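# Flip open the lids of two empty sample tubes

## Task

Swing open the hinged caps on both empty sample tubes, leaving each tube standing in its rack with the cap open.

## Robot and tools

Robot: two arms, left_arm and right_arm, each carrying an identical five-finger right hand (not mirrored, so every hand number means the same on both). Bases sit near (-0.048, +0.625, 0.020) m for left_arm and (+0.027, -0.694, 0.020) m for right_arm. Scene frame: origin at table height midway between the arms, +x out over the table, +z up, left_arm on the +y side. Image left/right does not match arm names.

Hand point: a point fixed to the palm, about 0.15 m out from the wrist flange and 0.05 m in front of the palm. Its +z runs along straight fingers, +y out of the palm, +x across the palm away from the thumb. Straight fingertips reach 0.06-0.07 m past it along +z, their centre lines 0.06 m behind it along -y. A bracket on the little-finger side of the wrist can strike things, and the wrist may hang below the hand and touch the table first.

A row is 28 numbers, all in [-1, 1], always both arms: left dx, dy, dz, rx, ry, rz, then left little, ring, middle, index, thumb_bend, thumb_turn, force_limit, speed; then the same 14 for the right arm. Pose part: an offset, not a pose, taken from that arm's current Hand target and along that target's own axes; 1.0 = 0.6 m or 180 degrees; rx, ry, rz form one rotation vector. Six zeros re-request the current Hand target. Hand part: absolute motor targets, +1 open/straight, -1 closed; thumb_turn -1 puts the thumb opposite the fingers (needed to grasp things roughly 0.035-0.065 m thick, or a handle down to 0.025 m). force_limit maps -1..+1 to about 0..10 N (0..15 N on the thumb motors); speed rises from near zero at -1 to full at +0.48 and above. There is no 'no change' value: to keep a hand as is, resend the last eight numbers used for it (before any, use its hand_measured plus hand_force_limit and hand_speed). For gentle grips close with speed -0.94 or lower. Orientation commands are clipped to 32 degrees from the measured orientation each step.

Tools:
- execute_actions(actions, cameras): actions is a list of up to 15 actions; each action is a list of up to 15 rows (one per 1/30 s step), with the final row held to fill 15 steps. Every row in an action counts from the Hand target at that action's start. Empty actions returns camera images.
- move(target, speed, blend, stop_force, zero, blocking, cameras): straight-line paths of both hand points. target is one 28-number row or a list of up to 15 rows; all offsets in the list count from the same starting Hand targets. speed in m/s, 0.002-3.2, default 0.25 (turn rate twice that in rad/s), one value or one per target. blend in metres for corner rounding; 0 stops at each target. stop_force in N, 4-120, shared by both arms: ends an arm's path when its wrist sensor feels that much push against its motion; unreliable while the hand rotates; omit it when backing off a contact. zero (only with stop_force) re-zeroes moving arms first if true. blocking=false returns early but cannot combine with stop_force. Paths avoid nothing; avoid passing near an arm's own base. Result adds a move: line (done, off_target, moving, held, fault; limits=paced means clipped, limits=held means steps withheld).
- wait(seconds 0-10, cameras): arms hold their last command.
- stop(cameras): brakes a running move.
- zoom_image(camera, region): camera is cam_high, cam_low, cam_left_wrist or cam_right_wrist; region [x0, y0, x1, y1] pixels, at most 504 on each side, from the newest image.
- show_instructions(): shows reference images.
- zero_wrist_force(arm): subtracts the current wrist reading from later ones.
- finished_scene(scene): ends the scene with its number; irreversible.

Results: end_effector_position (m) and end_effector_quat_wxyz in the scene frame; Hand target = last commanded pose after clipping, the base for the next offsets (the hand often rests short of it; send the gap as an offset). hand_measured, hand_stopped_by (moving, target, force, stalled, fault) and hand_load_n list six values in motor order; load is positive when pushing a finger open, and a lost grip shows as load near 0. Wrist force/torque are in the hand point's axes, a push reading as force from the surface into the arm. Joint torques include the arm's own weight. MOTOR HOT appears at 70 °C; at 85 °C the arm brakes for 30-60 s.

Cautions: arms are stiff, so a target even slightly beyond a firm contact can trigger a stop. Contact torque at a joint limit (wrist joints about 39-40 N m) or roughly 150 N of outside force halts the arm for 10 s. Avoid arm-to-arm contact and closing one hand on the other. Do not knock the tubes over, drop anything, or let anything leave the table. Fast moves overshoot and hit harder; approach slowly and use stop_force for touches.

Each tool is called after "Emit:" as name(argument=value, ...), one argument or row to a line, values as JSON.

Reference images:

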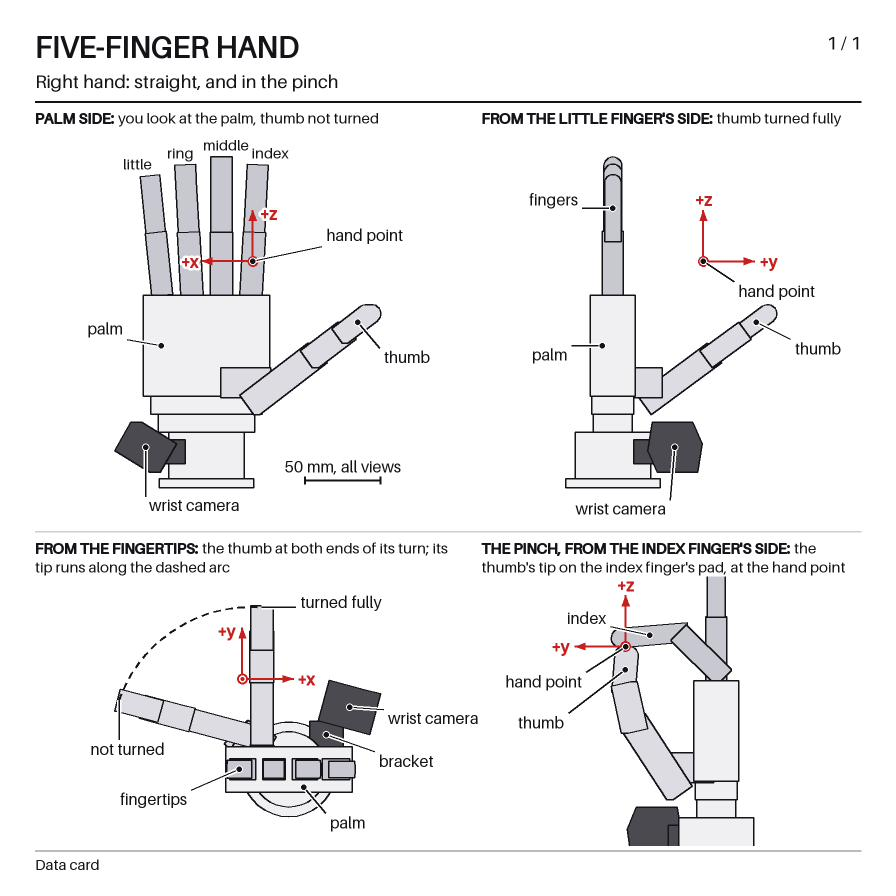

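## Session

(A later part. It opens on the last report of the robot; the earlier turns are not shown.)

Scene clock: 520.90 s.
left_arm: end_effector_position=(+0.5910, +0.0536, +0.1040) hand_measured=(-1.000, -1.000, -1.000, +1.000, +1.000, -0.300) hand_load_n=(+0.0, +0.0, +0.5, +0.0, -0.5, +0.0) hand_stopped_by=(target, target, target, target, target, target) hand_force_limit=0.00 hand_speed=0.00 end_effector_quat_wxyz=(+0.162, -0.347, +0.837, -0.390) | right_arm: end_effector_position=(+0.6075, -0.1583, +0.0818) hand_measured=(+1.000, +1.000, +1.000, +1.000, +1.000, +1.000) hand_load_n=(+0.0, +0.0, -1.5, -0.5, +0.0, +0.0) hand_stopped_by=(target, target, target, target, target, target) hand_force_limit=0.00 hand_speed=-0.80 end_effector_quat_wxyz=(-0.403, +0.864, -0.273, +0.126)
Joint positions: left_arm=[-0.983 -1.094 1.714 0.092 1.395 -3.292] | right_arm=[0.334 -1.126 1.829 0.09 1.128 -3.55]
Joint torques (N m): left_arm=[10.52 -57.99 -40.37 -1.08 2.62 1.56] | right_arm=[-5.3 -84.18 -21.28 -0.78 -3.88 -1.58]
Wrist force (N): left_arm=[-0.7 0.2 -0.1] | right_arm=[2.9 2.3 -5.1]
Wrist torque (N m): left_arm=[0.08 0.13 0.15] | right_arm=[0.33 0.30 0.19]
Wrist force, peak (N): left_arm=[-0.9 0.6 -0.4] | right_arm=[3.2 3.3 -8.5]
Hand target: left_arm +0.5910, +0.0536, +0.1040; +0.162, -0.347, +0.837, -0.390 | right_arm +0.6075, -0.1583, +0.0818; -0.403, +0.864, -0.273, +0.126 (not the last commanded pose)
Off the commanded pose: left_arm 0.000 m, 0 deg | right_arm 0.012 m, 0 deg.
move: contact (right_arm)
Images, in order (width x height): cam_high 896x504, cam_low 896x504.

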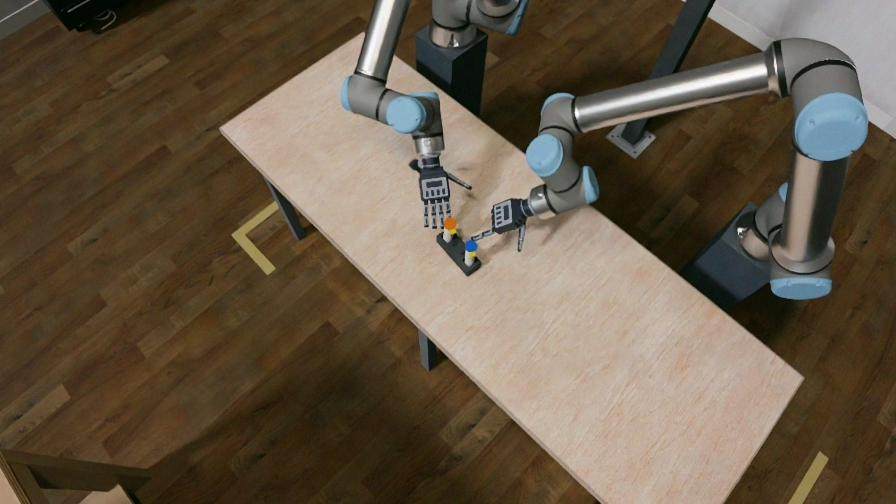

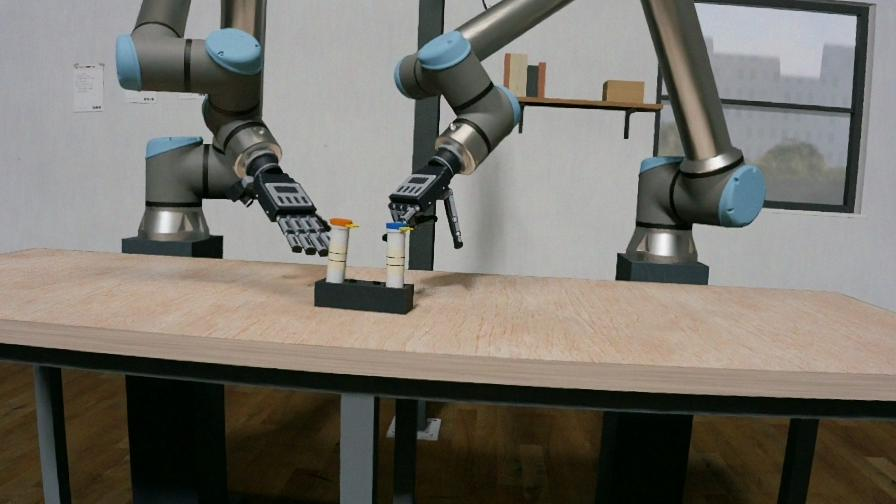

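Emit:
move(
  target=[0,0,0,0,0,0,-1,-1,-1,1,1,-0.3,0,0,-0.005,0.0129,-0.0153,0,0,0,1,1,1,1,1,1,0,-0.8],
  speed=0.1,
)

Emit:
move(
  target=[0,0,0,0,0,0,-1,-1,-1,1,1,-0.3,0,0,0,-0.0268,0.0319,0,0,0,1,1,1,1,1,1,0,-0.8],
  speed=0.01,
  stop_force=5,
  cameras=["cam_high","cam_low"],
)

Emit:
zoom_image(
  camera="cam_high",
  region=[400, 170, 510, 270],
)

Emit:
zoom_image(
  camera="cam_low",
  region=[280, 180, 450, 320],
)

Scene clock: 530.47 s.
left_arm: end_effector_position=(+0.5910, +0.0536, +0.1040) hand_measured=(-1.000, -1.000, -1.000, +1.000, +1.000, -0.300) hand_load_n=(+0.0, +0.0, +0.5, +0.0, +0.0, +0.0) hand_stopped_by=(target, target, target, target, target, target) hand_force_limit=0.00 hand_speed=0.00 end_effector_quat_wxyz=(+0.162, -0.347, +0.837, -0.390) | right_arm: end_effector_position=(+0.5983, -0.1663, +0.0818) hand_measured=(+1.000, +1.000, +1.000, +1.000, +1.000, +1.000) hand_load_n=(+0.0, +0.0, +0.0, +0.0, +0.0, +0.0) hand_stopped_by=(target, target, target, target, target, target) hand_force_limit=0.00 hand_speed=-0.80 end_effector_quat_wxyz=(-0.403, +0.864, -0.273, +0.126)
Joint positions: left_arm=[-0.983 -1.094 1.714 0.092 1.395 -3.292] | right_arm=[0.327 -1.142 1.855 0.082 1.123 -3.556]
Joint torques (N m): left_arm=[10.95 -57.25 -39.86 -1.14 2.72 1.54] | right_arm=[-10.06 -83.49 -20.3 -0.18 -2.88 -1.66]
Wrist force (N): left_arm=[-0.9 0.2 -0.1] | right_arm=[0.1 0.4 -1.0]
Wrist torque (N m): left_arm=[0.09 0.16 0.14] | right_arm=[0.20 0.11 0.00]
Wrist force, peak (N): left_arm=[-0.7 0.8 -0.1] | right_arm=[2.9 2.3 -5.4]
Hand target: left_arm +0.5910, +0.0536, +0.1040; +0.162, -0.347, +0.837, -0.390 | right_arm +0.5981, -0.1664, +0.0818; -0.403, +0.864, -0.273, +0.126
Off the commanded pose: left_arm 0.000 m, 0 deg | right_arm 0.000 m, 0 deg.
move: done

Scene clock: 532.63 s.
left_arm: end_effector_position=(+0.5910, +0.0536, +0.1040) hand_measured=(-1.000, -1.000, -1.000, +1.000, +1.000, -0.300) hand_load_n=(+0.0, +0.0, +0.0, +0.0, +0.0, +0.0) hand_stopped_by=(target, target, target, target, target, target) hand_force_limit=0.00 hand_speed=0.00 end_effector_quat_wxyz=(+0.162, -0.347, +0.837, -0.390) | right_arm: end_effector_position=(+0.6039, -0.1582, +0.0818) hand_measured=(+1.000, +1.000, +1.000, +1.000, +1.000, +1.000) hand_load_n=(+0.0, +0.0, -1.0, +0.0, +0.0, +0.0) hand_stopped_by=(target, target, target, target, target, target) hand_force_limit=0.00 hand_speed=-0.80 end_effector_quat_wxyz=(-0.403, +0.864, -0.273, +0.126)
Joint positions: left_arm=[-0.983 -1.094 1.714 0.092 1.395 -3.292] | right_arm=[0.336 -1.13 1.835 0.087 1.129 -3.549]
Joint torques (N m): left_arm=[10.65 -58.59 -39.42 -1.25 2.57 1.51] | right_arm=[-6.65 -83.67 -21.09 -0.58 -3.61 -1.78]
Wrist force (N): left_arm=[-0.6 0.4 -0.2] | right_arm=[2.1 1.6 -5.4]
Wrist torque (N m): left_arm=[0.11 0.11 0.17] | right_arm=[0.40 0.34 0.14]
Wrist force, peak (N): left_arm=[-1.0 0.5 -0.3] | right_arm=[2.0 2.1 -8.3]
Hand target: left_arm +0.5910, +0.0536, +0.1040; +0.162, -0.347, +0.837, -0.390 | right_arm +0.6039, -0.1582, +0.0818; -0.403, +0.864, -0.273, +0.126 (not the last commanded pose)
Off the commanded pose: left_arm 0.000 m, 0 deg | right_arm 0.015 m, 0 deg.
move: contact (right_arm)
Images, in order (width x height): cam_high 896x504, cam_low 896x504.

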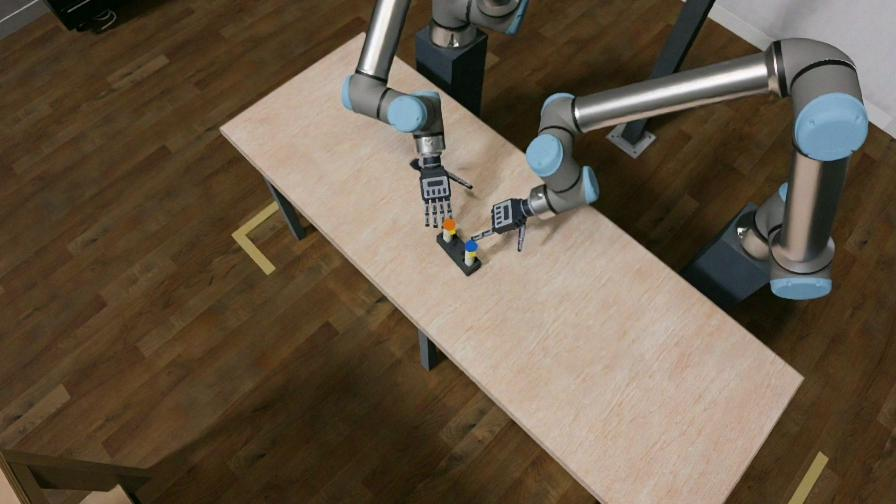

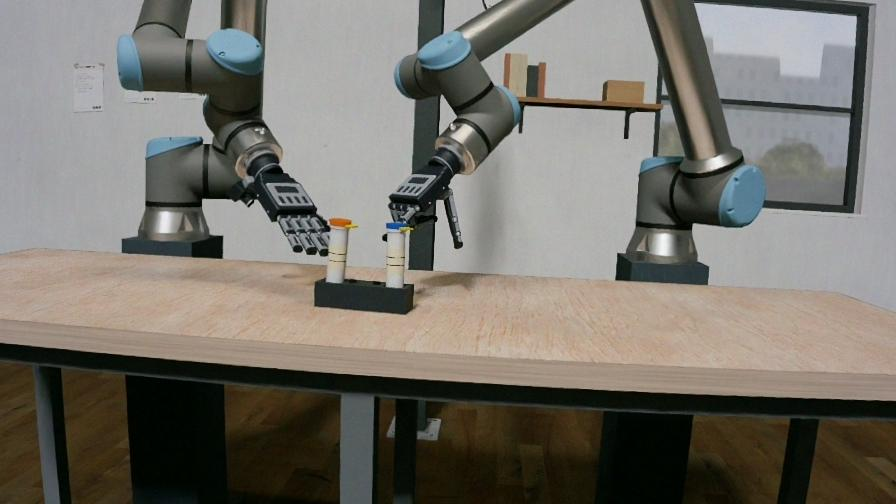

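Scaled by 4.582 from the camera's 896x504 image, which has a finer 1280x720 frame.

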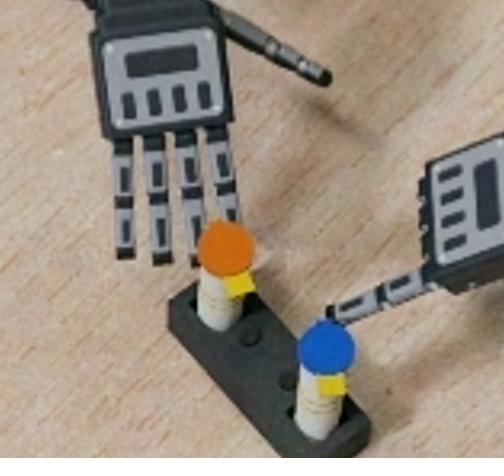

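Scaled by 2.965 from the camera's 896x504 image, which has a finer 1280x720 frame.

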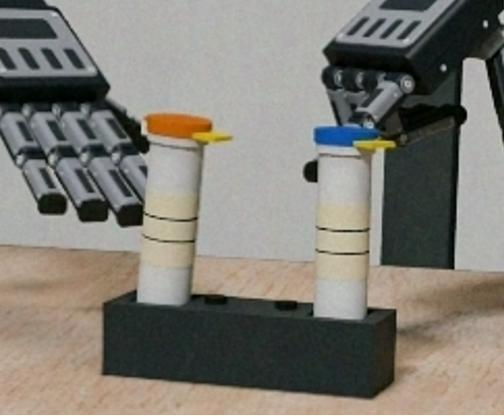

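Emit:
move(
  target=[0,0,0,0,0,0,-1,-1,-1,1,1,-0.3,0,0,0,-0.0107,0.0128,0,0,0,1,1,1,1,1,1,0,-0.8],
  speed=0.004,
  stop_force=9,
  zero=false,
  cameras=["cam_high","cam_low"],
)

Emit:
zoom_image(
  camera="cam_high",
  region=[400, 170, 510, 270],
)

Emit:
zoom_image(
  camera="cam_low",
  region=[290, 190, 420, 320],
)

Scene clock: 539.90 s.
left_arm: end_effector_position=(+0.5910, +0.0536, +0.1040) hand_measured=(-1.000, -1.000, -1.000, +1.000, +1.000, -0.300) hand_load_n=(+0.0, +0.0, +0.0, +0.0, +0.0, +0.0) hand_stopped_by=(target, target, target, target, target, target) hand_force_limit=0.00 hand_speed=0.00 end_effector_quat_wxyz=(+0.162, -0.347, +0.837, -0.390) | right_arm: end_effector_position=(+0.6043, -0.1576, +0.0818) hand_measured=(+1.000, +1.000, +1.000, +1.000, +1.000, +1.000) hand_load_n=(+0.0, +0.0, -3.0, +0.0, +0.0, +0.0) hand_stopped_by=(target, target, target, target, target, target) hand_force_limit=0.00 hand_speed=-0.80 end_effector_quat_wxyz=(-0.403, +0.864, -0.273, +0.126)
Joint positions: left_arm=[-0.983 -1.094 1.714 0.092 1.395 -3.292] | right_arm=[0.336 -1.129 1.834 0.087 1.13 -3.548]
Joint torques (N m): left_arm=[10.78 -57.81 -39.95 -1.08 2.43 1.29] | right_arm=[-3.97 -81.39 -21.92 -0.88 -3.86 -1.63]
Wrist force (N): left_arm=[-0.7 0.2 -0.3] | right_arm=[3.1 2.8 -9.9]
Wrist torque (N m): left_arm=[0.09 0.13 0.16] | right_arm=[0.53 0.45 0.22]
Wrist force, peak (N): left_arm=[-1.0 0.4 -0.1] | right_arm=[2.6 3.2 -11.7]
Hand target: left_arm +0.5910, +0.0536, +0.1040; +0.162, -0.347, +0.837, -0.390 | right_arm +0.6043, -0.1576, +0.0818; -0.403, +0.864, -0.273, +0.126 (not the last commanded pose)
Off the commanded pose: left_arm 0.000 m, 0 deg | right_arm 0.009 m, 0 deg.
move: contact (right_arm)
Images, in order (width x height): cam_high 896x504, cam_low 896x504.

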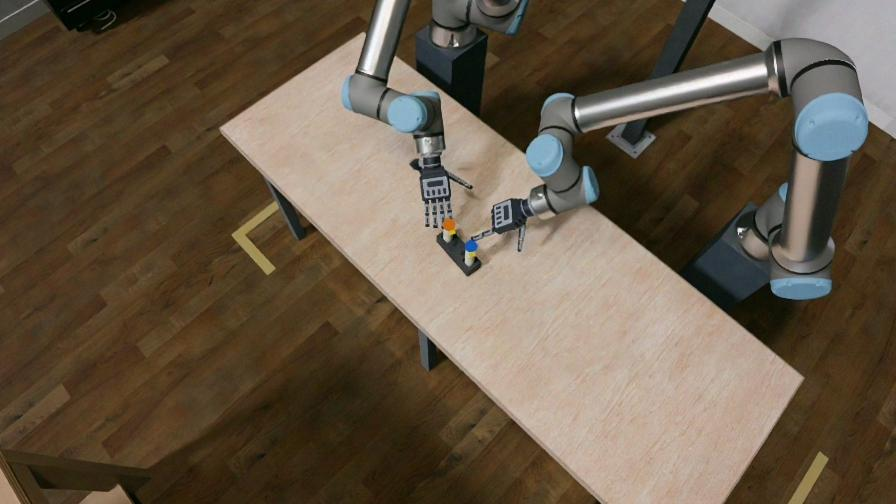

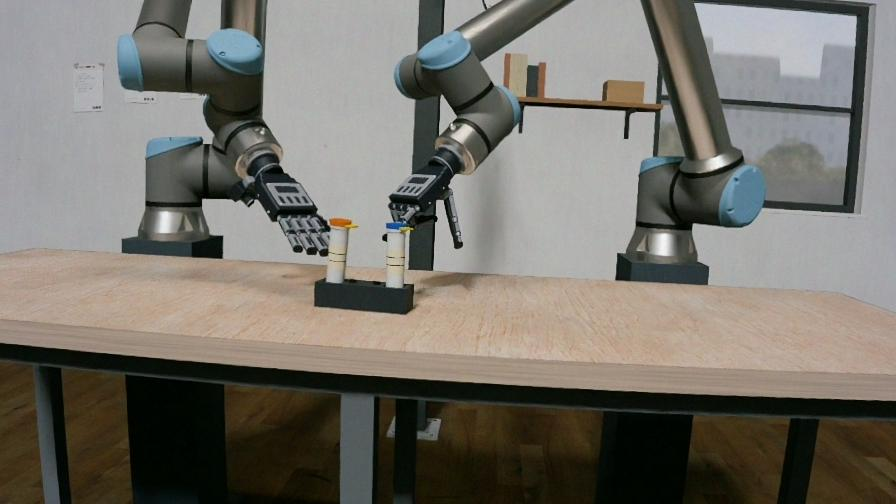

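Scaled by 4.582 from the camera's 896x504 image, which has a finer 1280x720 frame.

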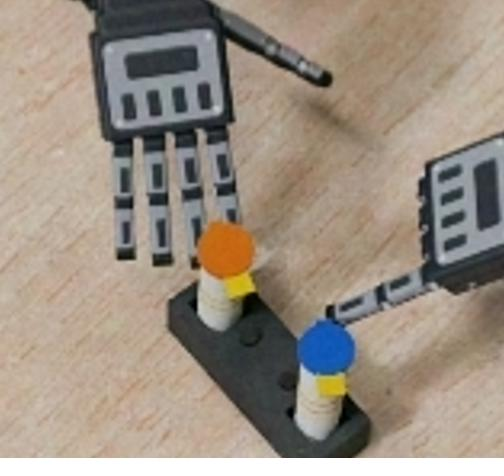

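Scaled by 3.877 from the camera's 896x504 image, which has a finer 1280x720 frame.

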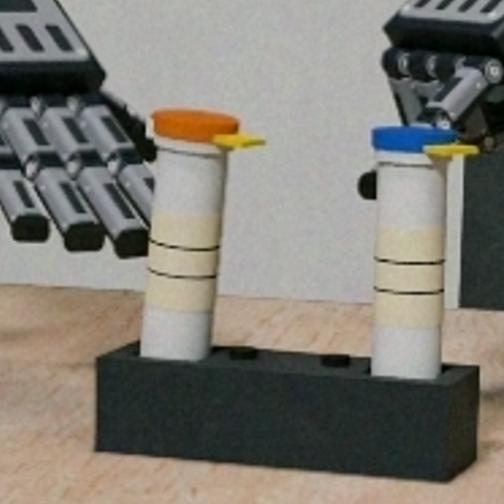

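Emit:
zoom_image(
  camera="cam_high",
  region=[435, 215, 505, 255],
)

Scaled by 7.200 from the camera's 896x504 image, which has a finer 1280x720 frame.

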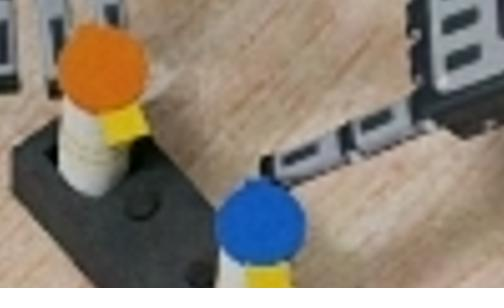

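Emit:
move(
  target=[0.011,-0.0321,0.0383,0,0,0,-1,-1,-1,1,1,-0.3,0,0,0,0,0,0,0,0,1,1,1,1,1,1,0,-0.8],
  speed=0.06,
)

Emit:
move(
  target=[0,-0.0311,0.037,0,0,0,-1,-1,-1,1,1,-0.3,0,0,0,0,0,0,0,0,1,1,1,1,1,1,0,-0.8],
  speed=0.013,
  stop_force=4,
  cameras=["cam_high","cam_low"],
)

Emit:
zoom_image(
  camera="cam_high",
  region=[435, 215, 505, 255],
)

Emit:
zoom_image(
  camera="cam_low",
  region=[290, 190, 420, 320],
)

Scene clock: 596.03 s.
left_arm: end_effector_position=(+0.6074, +0.0279, +0.1040) hand_measured=(-1.000, -1.000, -1.000, +1.000, +1.000, -0.300) hand_load_n=(+0.0, +0.0, +0.0, +0.0, +0.0, +0.0) hand_stopped_by=(target, target, target, target, target, target) hand_force_limit=0.00 hand_speed=0.00 end_effector_quat_wxyz=(+0.162, -0.347, +0.837, -0.390) | right_arm: end_effector_position=(+0.6043, -0.1576, +0.0818) hand_measured=(+1.000, +1.000, +1.000, +1.000, +1.000, +1.000) hand_load_n=(+0.0, +0.0, -3.0, +0.0, +0.0, -0.5) hand_stopped_by=(target, target, target, target, target, target) hand_force_limit=0.00 hand_speed=-0.80 end_effector_quat_wxyz=(-0.403, +0.864, -0.273, +0.126)
Joint positions: left_arm=[-0.982 -1.053 1.647 0.117 1.395 -3.292] | right_arm=[0.336 -1.129 1.834 0.087 1.13 -3.548]
Joint torques (N m): left_arm=[11.62 -63.7 -39.6 4.88 2.61 1.71] | right_arm=[-4.68 -82.5 -22.57 -0.79 -3.96 -1.56]
Wrist force (N): left_arm=[-0.4 0.3 -0.1] | right_arm=[3.2 3.0 -10.0]
Wrist torque (N m): left_arm=[0.11 0.06 0.18] | right_arm=[0.56 0.43 0.24]
Wrist force, peak (N): left_arm=[-0.9 0.7 0.0] | right_arm=[3.3 3.4 -10.4]
Hand target: left_arm +0.6075, +0.0278, +0.1040; +0.162, -0.347, +0.837, -0.390 | right_arm +0.6043, -0.1576, +0.0818; -0.403, +0.864, -0.273, +0.126
Off the commanded pose: left_arm 0.000 m, 0 deg | right_arm 0.000 m, 0 deg.
move: done

Scene clock: 599.27 s.
left_arm: end_effector_position=(+0.6281, +0.0073, +0.1040) hand_measured=(-1.000, -1.000, -1.000, +1.000, +1.000, -0.300) hand_load_n=(+0.0, +0.0, +0.0, +0.0, +0.0, +0.0) hand_stopped_by=(target, target, target, target, target, target) hand_force_limit=0.00 hand_speed=0.00 end_effector_quat_wxyz=(+0.162, -0.347, +0.837, -0.390) | right_arm: end_effector_position=(+0.6043, -0.1576, +0.0818) hand_measured=(+1.000, +1.000, +1.000, +1.000, +1.000, +1.000) hand_load_n=(+0.0, +0.0, -3.5, +0.0, +0.0, -0.5) hand_stopped_by=(target, target, target, target, target, target) hand_force_limit=0.00 hand_speed=-0.80 end_effector_quat_wxyz=(-0.403, +0.864, -0.273, +0.126)
Joint positions: left_arm=[-0.973 -1.012 1.579 0.143 1.402 -3.286] | right_arm=[0.336 -1.129 1.834 0.087 1.13 -3.548]
Joint torques (N m): left_arm=[11.91 -62.77 -41.15 4.88 2.91 2.94] | right_arm=[-3.42 -81.97 -22.84 -0.82 -3.89 -1.46]
Wrist force (N): left_arm=[-0.7 0.3 0.2] | right_arm=[3.3 2.8 -9.9]
Wrist torque (N m): left_arm=[0.10 0.08 0.04] | right_arm=[0.52 0.40 0.24]
Wrist force, peak (N): left_arm=[-1.1 0.3 0.0] | right_arm=[3.2 3.3 -10.3]
Hand target: left_arm +0.6281, +0.0073, +0.1040; +0.162, -0.347, +0.837, -0.390 | right_arm +0.6043, -0.1576, +0.0818; -0.403, +0.864, -0.273, +0.126
Off the commanded pose: left_arm 0.000 m, 0 deg | right_arm 0.000 m, 0 deg.
move: done
Images, in order (width x height): cam_high 896x504, cam_low 896x504.

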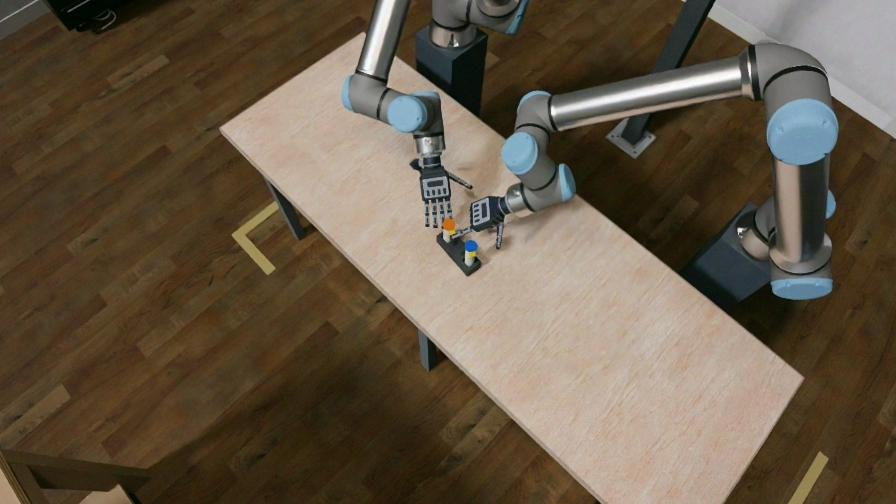

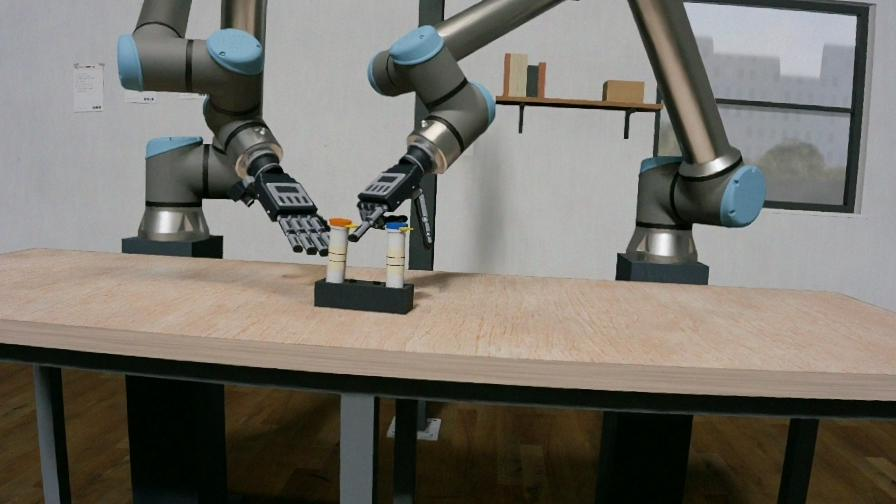

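Scaled by 7.200 from the camera's 896x504 image, which has a finer 1280x720 frame.

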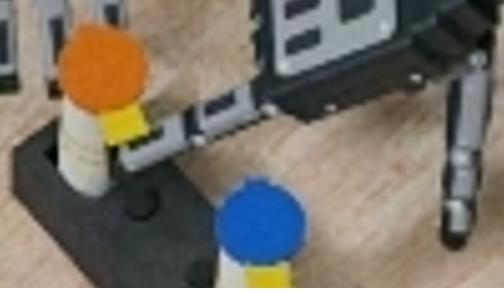

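Scaled by 3.877 from the camera's 896x504 image, which has a finer 1280x720 frame.

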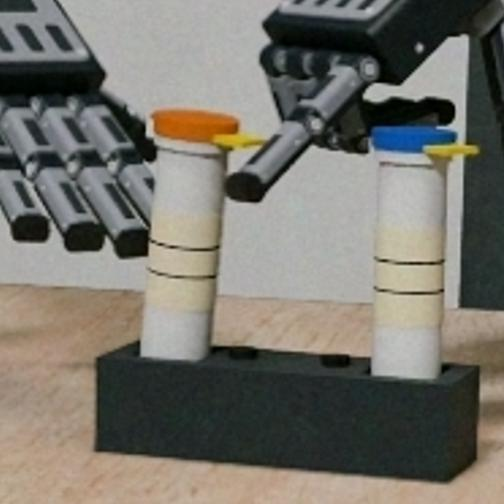

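Emit:
move(
  target=[0,-0.0102,-0.0086,0,0,0,-1,-1,-1,1,1,-0.3,0,0,0,0,0,0,0,0,1,1,1,1,1,1,0,-0.8],
  speed=0.01,
  stop_force=5,
)

Emit:
move(
  target=[0,-0.0077,-0.0064,0,0,0,-1,-1,-1,1,1,-0.3,0,0,0,0,0,0,0,0,1,1,1,1,1,1,0,-0.8],
  speed=0.01,
  stop_force=6,
  zero=false,
  cameras=["cam_high","cam_low"],
)

Emit:
zoom_image(
  camera="cam_high",
  region=[435, 215, 505, 255],
)

Emit:
zoom_image(
  camera="cam_low",
  region=[290, 190, 420, 320],
)

Scene clock: 607.60 s.
left_arm: end_effector_position=(+0.6281, +0.0073, +0.1120) hand_measured=(-1.000, -1.000, -1.000, +1.000, +1.000, -0.300) hand_load_n=(+0.0, +0.0, +0.5, +0.0, +0.0, +0.0) hand_stopped_by=(target, target, target, target, target, target) hand_force_limit=0.00 hand_speed=0.00 end_effector_quat_wxyz=(+0.162, -0.347, +0.837, -0.390) | right_arm: end_effector_position=(+0.6043, -0.1576, +0.0818) hand_measured=(+1.000, +1.000, +1.000, +1.000, +1.000, +1.000) hand_load_n=(-0.5, +0.0, -3.0, +0.0, +0.0, +0.0) hand_stopped_by=(target, target, target, target, target, target) hand_force_limit=0.00 hand_speed=-0.80 end_effector_quat_wxyz=(-0.403, +0.864, -0.273, +0.126)
Joint positions: left_arm=[-0.973 -1.019 1.574 0.155 1.402 -3.286] | right_arm=[0.336 -1.129 1.834 0.087 1.13 -3.548]
Joint torques (N m): left_arm=[7.53 -83.56 -41.45 4.83 1.64 2.73] | right_arm=[0.27 -81.43 -23.51 -0.72 -3.96 -1.54]
Wrist force (N): left_arm=[-0.8 0.2 0.1] | right_arm=[3.1 3.0 -9.9]
Wrist torque (N m): left_arm=[0.09 0.11 0.02] | right_arm=[0.58 0.46 0.23]
Wrist force, peak (N): left_arm=[-0.5 4.3 1.1] | right_arm=[4.0 3.7 -10.4]
Hand target: left_arm +0.6281, +0.0073, +0.1120; +0.162, -0.347, +0.837, -0.390 | right_arm +0.6043, -0.1576, +0.0818; -0.403, +0.864, -0.273, +0.126
Off the commanded pose: left_arm 0.000 m, 0 deg | right_arm 0.000 m, 0 deg.
move: done

Scene clock: 609.17 s.
left_arm: end_effector_position=(+0.6281, +0.0073, +0.1180) hand_measured=(-1.000, -1.000, -1.000, +1.000, +1.000, -0.300) hand_load_n=(+0.0, +0.0, +0.0, +0.0, +0.0, +0.0) hand_stopped_by=(target, target, target, target, target, target) hand_force_limit=0.00 hand_speed=0.00 end_effector_quat_wxyz=(+0.162, -0.347, +0.837, -0.390) | right_arm: end_effector_position=(+0.6043, -0.1576, +0.0818) hand_measured=(+1.000, +1.000, +1.000, +1.000, +1.000, +1.000) hand_load_n=(+0.0, +0.0, -3.0, +0.0, +0.0, +0.0) hand_stopped_by=(target, target, target, target, target, target) hand_force_limit=0.00 hand_speed=-0.80 end_effector_quat_wxyz=(-0.403, +0.864, -0.273, +0.126)
Joint positions: left_arm=[-0.973 -1.024 1.57 0.164 1.402 -3.286] | right_arm=[0.336 -1.129 1.834 0.087 1.13 -3.548]
Joint torques (N m): left_arm=[10.68 -85.18 -41.77 4.94 1.8 3.04] | right_arm=[3.94 -81.25 -23 -0.72 -3.94 -1.45]
Wrist force (N): left_arm=[-0.6 0.3 0.0] | right_arm=[3.2 3.0 -10.0]
Wrist torque (N m): left_arm=[0.11 0.08 0.03] | right_arm=[0.53 0.46 0.22]
Wrist force, peak (N): left_arm=[-0.9 0.5 0.1] | right_arm=[3.3 3.1 -10.2]
Hand target: left_arm +0.6281, +0.0073, +0.1180; +0.162, -0.347, +0.837, -0.390 | right_arm +0.6043, -0.1576, +0.0818; -0.403, +0.864, -0.273, +0.126
Off the commanded pose: left_arm 0.000 m, 0 deg | right_arm 0.000 m, 0 deg.
move: done
Images, in order (width x height): cam_high 896x504, cam_low 896x504.

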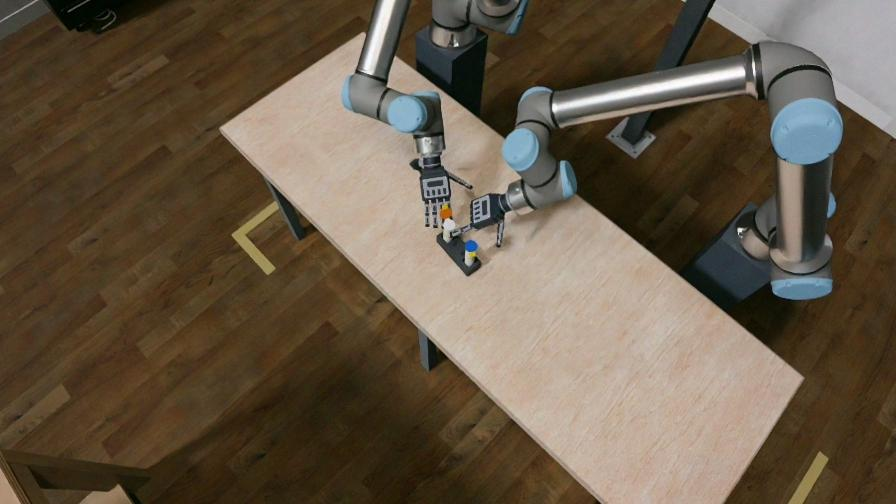

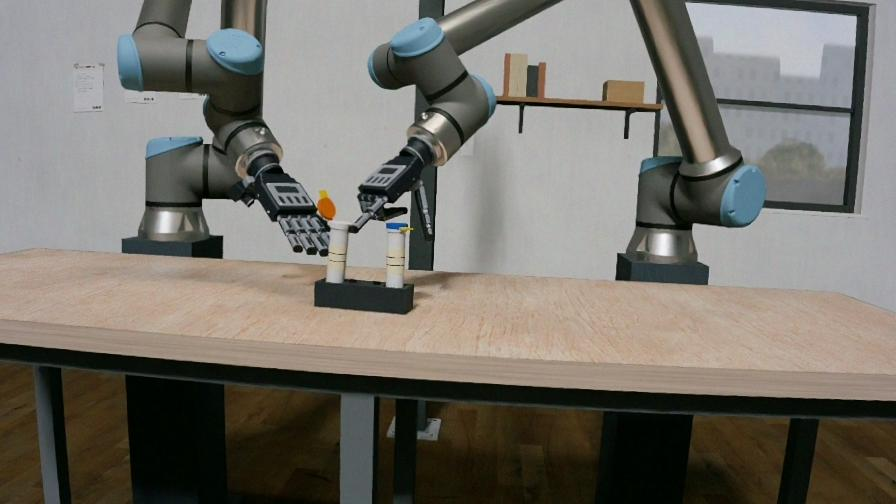

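Scaled by 7.200 from the camera's 896x504 image, which has a finer 1280x720 frame.

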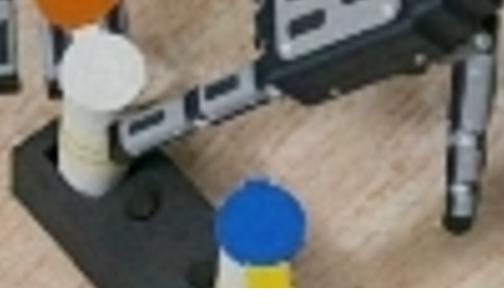

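Scaled by 3.877 from the camera's 896x504 image, which has a finer 1280x720 frame.

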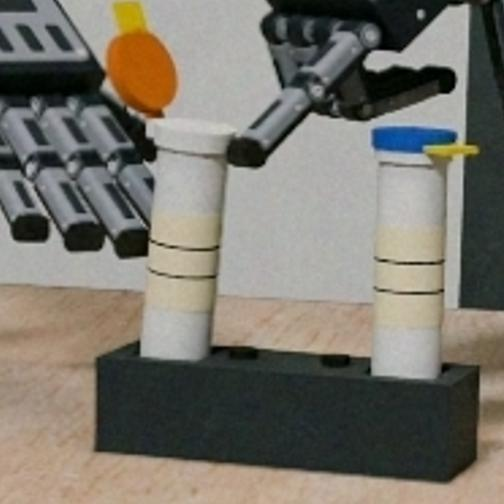

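Emit:
move(
  target=[
    [0,0,-0.1333,0,0,0,-1,-1,-1,1,1,-0.3,0,0,0,0.0643,-0.0766,0,0,0,1,1,1,1,1,-1,0,-0.5],
    [-0.082,-0.0505,-0.282,0,0.0425,0.0357,-1,-1,-1,1,1,-0.3,0,0,-0.2234,0.0414,-0.0964,0,0.0809,0.0679,1,1,1,1,1,-1,0,-0.5],
    [-0.2122,0.1238,-0.1113,0,0.0851,0.0714,-1,-1,-1,1,1,-0.3,0,0,-0.2179,-0.0854,0.1011,0,0.1617,0.1357,1,1,1,1,1,-1,0,-0.5],
  ],
  speed=[0.04,0.2,0.15],
  blend=[0.01,0.03,0],
  cameras=["cam_high","cam_low"],
)

Emit:
zoom_image(
  camera="cam_high",
  region=[410, 190, 520, 290],
)

Emit:
zoom_image(
  camera="cam_low",
  region=[290, 180, 460, 320],
)

Scene clock: 732.03 s.
left_arm: end_effector_position=(+0.6480, +0.1672, +0.1041) hand_measured=(-1.000, -1.000, -1.000, +1.000, +1.000, -0.300) hand_load_n=(+0.0, +0.0, +0.0, +0.0, +0.0, -0.5) hand_stopped_by=(target, target, target, target, target, target) hand_force_limit=0.00 hand_speed=0.00 end_effector_quat_wxyz=(+0.092, -0.197, +0.885, -0.413) | right_arm: end_effector_position=(+0.5427, -0.0177, +0.0822) hand_measured=(+1.000, +1.000, +1.000, +1.000, +1.000, -1.000) hand_load_n=(+0.0, +0.0, +0.0, +0.0, +0.0, +0.0) hand_stopped_by=(target, target, target, target, target, target) hand_force_limit=0.00 hand_speed=-0.50 end_effector_quat_wxyz=(-0.339, +0.729, -0.539, +0.251)
Joint positions: left_arm=[-0.719 -1.106 1.737 0.104 1.86 -2.889] | right_arm=[0.738 -1.048 1.694 0.112 1.927 -2.822]
Joint torques (N m): left_arm=[9.9 -56.18 -40.02 -0.89 3.88 3.4] | right_arm=[11.7 -61.3 -43.7 3.15 3.15 2.71]
Wrist force (N): left_arm=[-0.4 0.4 -0.5] | right_arm=[0.1 0.4 -0.7]
Wrist torque (N m): left_arm=[0.14 0.12 0.03] | right_arm=[0.15 0.08 0.02]
Wrist force, peak (N): left_arm=[-0.6 1.4 -0.4] | right_arm=[3.1 3.6 -10.1]
Hand target: left_arm +0.6480, +0.1673, +0.1040; +0.092, -0.197, +0.885, -0.413 | right_arm +0.5428, -0.0176, +0.0822; -0.339, +0.729, -0.539, +0.251
Off the commanded pose: left_arm 0.000 m, 0 deg | right_arm 0.000 m, 0 deg.
move: done
Images, in order (width x height): cam_high 896x504, cam_low 896x504.

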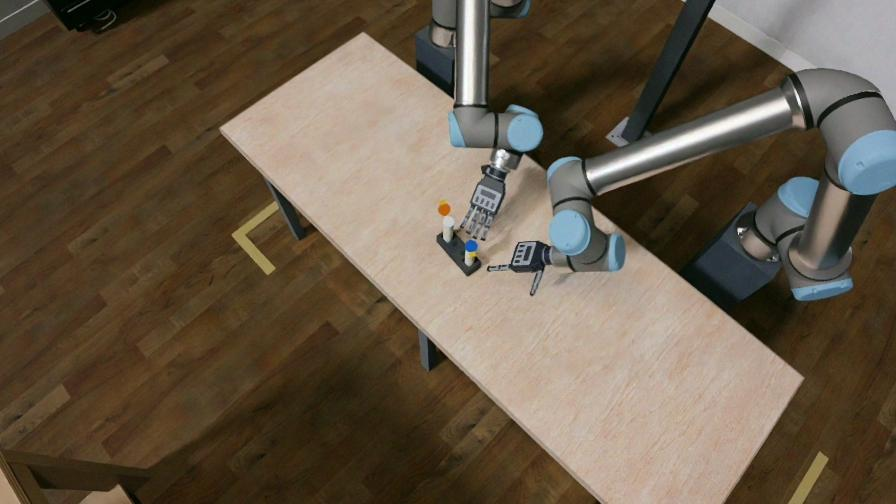

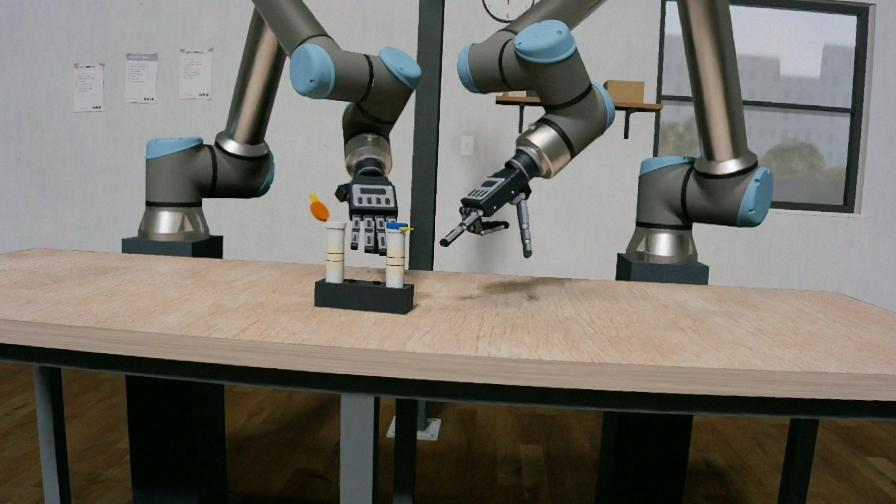

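Scaled by 4.582 from the camera's 896x504 image, which has a finer 1280x720 frame.

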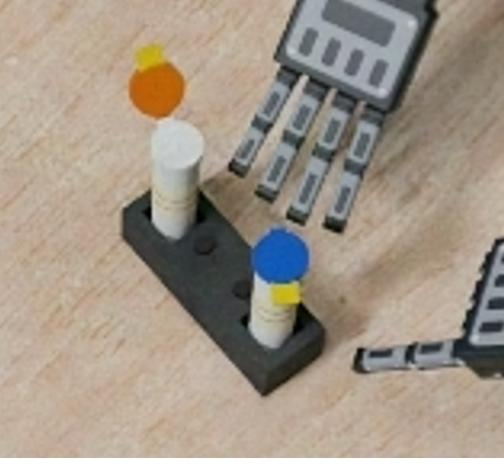

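Scaled by 2.965 from the camera's 896x504 image, which has a finer 1280x720 frame.

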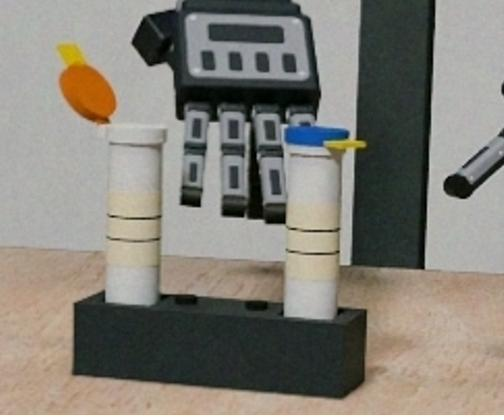

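Emit:
move(
  target=[0,0,0,0,0,0,-1,-1,-1,1,1,-0.3,0,0,-0.0058,-0.0322,0.0383,0,0,0,1,1,1,1,1,-1,0,-0.5],
  speed=0.1,
)

Emit:
move(
  target=[0,0,0,0,0,0,-1,-1,-1,1,1,-0.3,0,0,0,-0.0268,0.0319,0,0,0,1,1,1,1,1,-1,0,-0.5],
  speed=0.01,
  stop_force=5,
  cameras=["cam_high","cam_low"],
)

Emit:
zoom_image(
  camera="cam_high",
  region=[410, 190, 520, 290],
)

Emit:
zoom_image(
  camera="cam_low",
  region=[290, 180, 460, 320],
)

Scene clock: 750.47 s.
left_arm: end_effector_position=(+0.6480, +0.1673, +0.1040) hand_measured=(-1.000, -1.000, -1.000, +1.000, +1.000, -0.300) hand_load_n=(+0.0, +0.0, +0.0, +0.0, +0.0, +0.0) hand_stopped_by=(target, target, target, target, target, target) hand_force_limit=0.00 hand_speed=0.00 end_effector_quat_wxyz=(+0.092, -0.197, +0.885, -0.413) | right_arm: end_effector_position=(+0.5703, -0.0056, +0.0822) hand_measured=(+1.000, +1.000, +1.000, +1.000, +1.000, -1.000) hand_load_n=(+0.0, +0.0, +0.0, +0.0, +0.0, +0.5) hand_stopped_by=(target, target, target, target, target, target) hand_force_limit=0.00 hand_speed=-0.50 end_effector_quat_wxyz=(-0.339, +0.729, -0.539, +0.251)
Joint positions: left_arm=[-0.719 -1.106 1.737 0.104 1.861 -2.889] | right_arm=[0.723 -1.015 1.637 0.132 1.916 -2.833]
Joint torques (N m): left_arm=[9.37 -57.31 -39.97 -0.97 3.69 3.01] | right_arm=[-9.8 -60.91 -44.82 3.25 -1.49 -2.73]
Wrist force (N): left_arm=[-0.2 0.3 -0.3] | right_arm=[0.3 0.8 -1.0]
Wrist torque (N m): left_arm=[0.11 0.08 0.04] | right_arm=[0.22 0.06 0.20]
Wrist force, peak (N): left_arm=[-0.3 0.6 -0.6] | right_arm=[0.1 0.7 -1.3]
Hand target: left_arm +0.6480, +0.1673, +0.1040; +0.092, -0.197, +0.885, -0.413 | right_arm +0.5705, -0.0055, +0.0822; -0.339, +0.729, -0.539, +0.251
Off the commanded pose: left_arm 0.000 m, 0 deg | right_arm 0.000 m, 0 deg.
move: done

Scene clock: 753.80 s.
left_arm: end_effector_position=(+0.6480, +0.1673, +0.1040) hand_measured=(-1.000, -1.000, -1.000, +1.000, +1.000, -0.300) hand_load_n=(+0.0, +0.0, +0.0, +0.0, +0.0, +0.0) hand_stopped_by=(target, target, target, target, target, target) hand_force_limit=0.00 hand_speed=0.00 end_effector_quat_wxyz=(+0.092, -0.197, +0.885, -0.413) | right_arm: end_effector_position=(+0.5901, +0.0005, +0.0821) hand_measured=(+1.000, +1.000, +1.000, +1.000, +1.000, -1.000) hand_load_n=(+0.0, +0.0, -1.5, +0.0, +0.0, +0.0) hand_stopped_by=(target, target, target, target, target, target) hand_force_limit=0.00 hand_speed=-0.50 end_effector_quat_wxyz=(-0.339, +0.729, -0.539, +0.251)
Joint positions: left_arm=[-0.719 -1.106 1.737 0.104 1.861 -2.889] | right_arm=[0.711 -0.993 1.6 0.144 1.907 -2.842]
Joint torques (N m): left_arm=[9.41 -57.28 -40.09 -0.46 3.75 2.85] | right_arm=[10.52 -96.55 -24.82 -0.81 1.58 1.58]
Wrist force (N): left_arm=[0.1 0.3 -0.2] | right_arm=[2.8 2.0 -4.9]
Wrist torque (N m): left_arm=[0.10 0.03 0.06] | right_arm=[0.33 0.34 0.37]
Wrist force, peak (N): left_arm=[-0.4 0.4 -0.6] | right_arm=[3.3 2.9 -7.3]
Hand target: left_arm +0.6480, +0.1673, +0.1040; +0.092, -0.197, +0.885, -0.413 | right_arm +0.5901, +0.0005, +0.0821; -0.339, +0.729, -0.539, +0.251 (not the last commanded pose)
Off the commanded pose: left_arm 0.000 m, 0 deg | right_arm 0.005 m, 0 deg.
move: contact (right_arm)
Images, in order (width x height): cam_high 896x504, cam_low 896x504.

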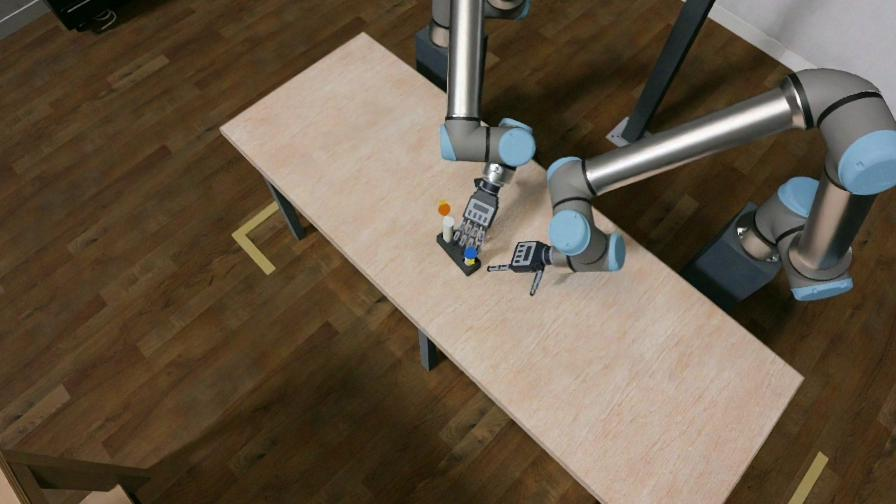

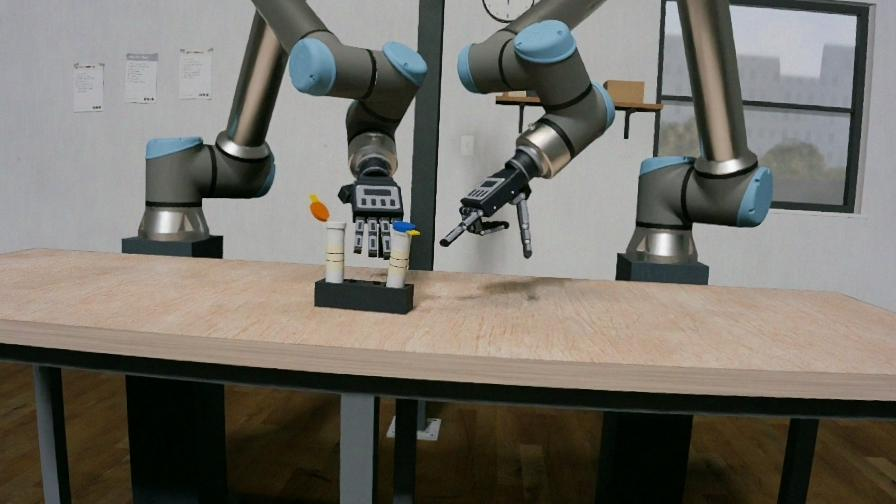

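Scaled by 4.582 from the camera's 896x504 image, which has a finer 1280x720 frame.

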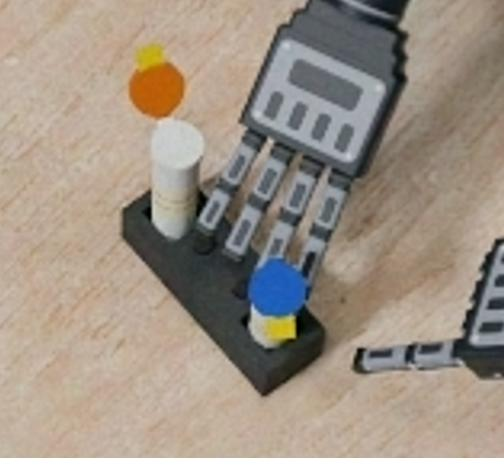

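Scaled by 2.965 from the camera's 896x504 image, which has a finer 1280x720 frame.

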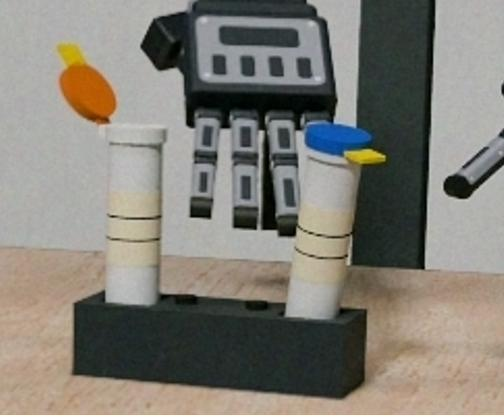

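Emit:
move(
  target=[0,0,0,0,0,0,-1,-1,-1,1,1,-0.3,0,0,0,-0.0107,0.0128,0,0,0,1,1,1,1,1,-1,0,-0.5],
  speed=0.004,
  stop_force=9,
  zero=false,
  cameras=["cam_high","cam_low"],
)

Emit:
zoom_image(
  camera="cam_high",
  region=[440, 225, 510, 265],
)

Emit:
zoom_image(
  camera="cam_low",
  region=[330, 190, 460, 320],
)

Scene clock: 787.03 s.
left_arm: end_effector_position=(+0.6480, +0.1673, +0.1040) hand_measured=(-1.000, -1.000, -1.000, +1.000, +1.000, -0.300) hand_load_n=(+0.0, +0.0, +0.0, +0.0, +0.0, +0.0) hand_stopped_by=(target, target, target, target, target, target) hand_force_limit=0.00 hand_speed=0.00 end_effector_quat_wxyz=(+0.092, -0.197, +0.885, -0.413) | right_arm: end_effector_position=(+0.5912, +0.0009, +0.0822) hand_measured=(+1.000, +1.000, +1.000, +1.000, +1.000, -1.000) hand_load_n=(+0.0, +0.0, -2.0, -0.5, +0.0, +0.0) hand_stopped_by=(target, target, target, target, target, target) hand_force_limit=0.00 hand_speed=-0.50 end_effector_quat_wxyz=(-0.339, +0.729, -0.539, +0.251)
Joint positions: left_arm=[-0.719 -1.106 1.737 0.104 1.861 -2.889] | right_arm=[0.71 -0.992 1.598 0.145 1.907 -2.843]
Joint torques (N m): left_arm=[10.53 -56.91 -39.44 0.43 3.8 2.9] | right_arm=[5 -94.76 -25.97 -0.79 1.76 1.33]
Wrist force (N): left_arm=[-0.5 0.3 -0.5] | right_arm=[2.7 2.6 -9.4]
Wrist torque (N m): left_arm=[0.12 0.14 0.02] | right_arm=[0.55 0.36 0.37]
Wrist force, peak (N): left_arm=[0.1 0.5 -0.8] | right_arm=[2.7 2.7 -11.5]
Hand target: left_arm +0.6480, +0.1673, +0.1040; +0.092, -0.197, +0.885, -0.413 | right_arm +0.5912, +0.0009, +0.0822; -0.339, +0.729, -0.539, +0.251 (not the last commanded pose)
Off the commanded pose: left_arm 0.000 m, 0 deg | right_arm 0.009 m, 0 deg.
move: contact (right_arm)
Images, in order (width x height): cam_high 896x504, cam_low 896x504.

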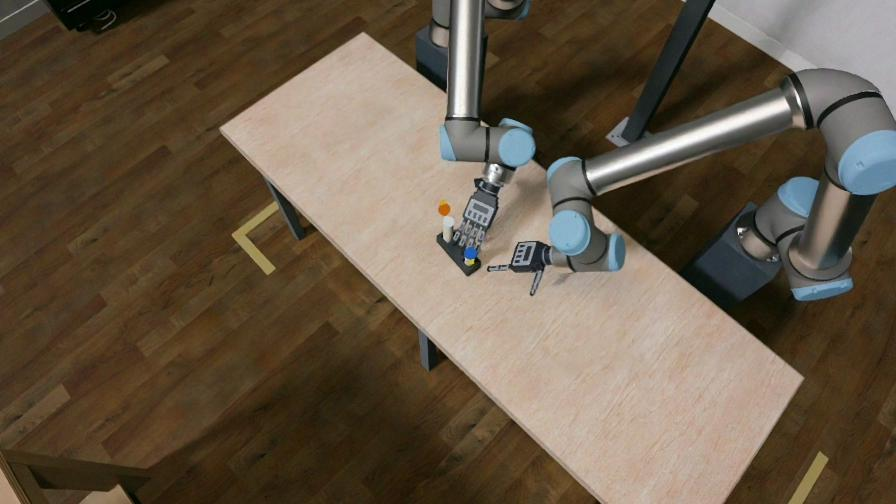

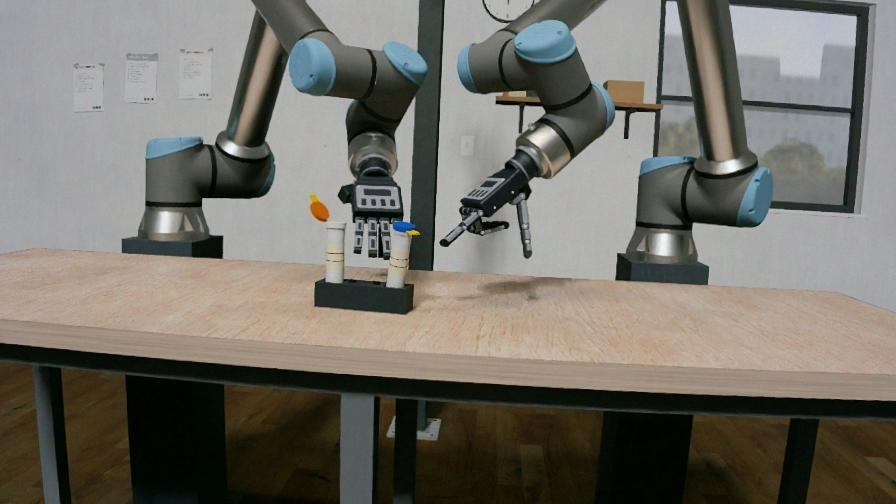

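Scaled by 7.200 from the camera's 896x504 image, which has a finer 1280x720 frame.

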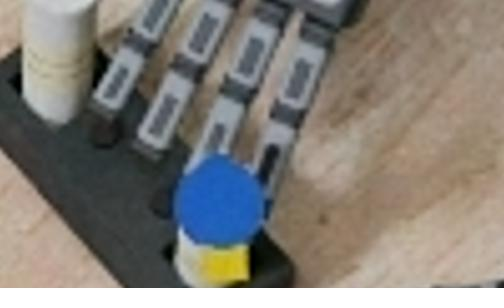

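Scaled by 3.877 from the camera's 896x504 image, which has a finer 1280x720 frame.

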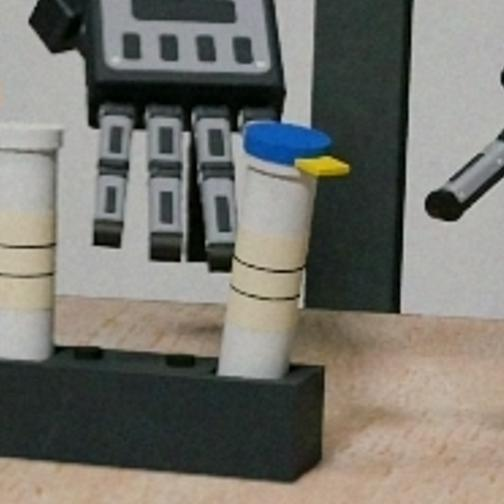

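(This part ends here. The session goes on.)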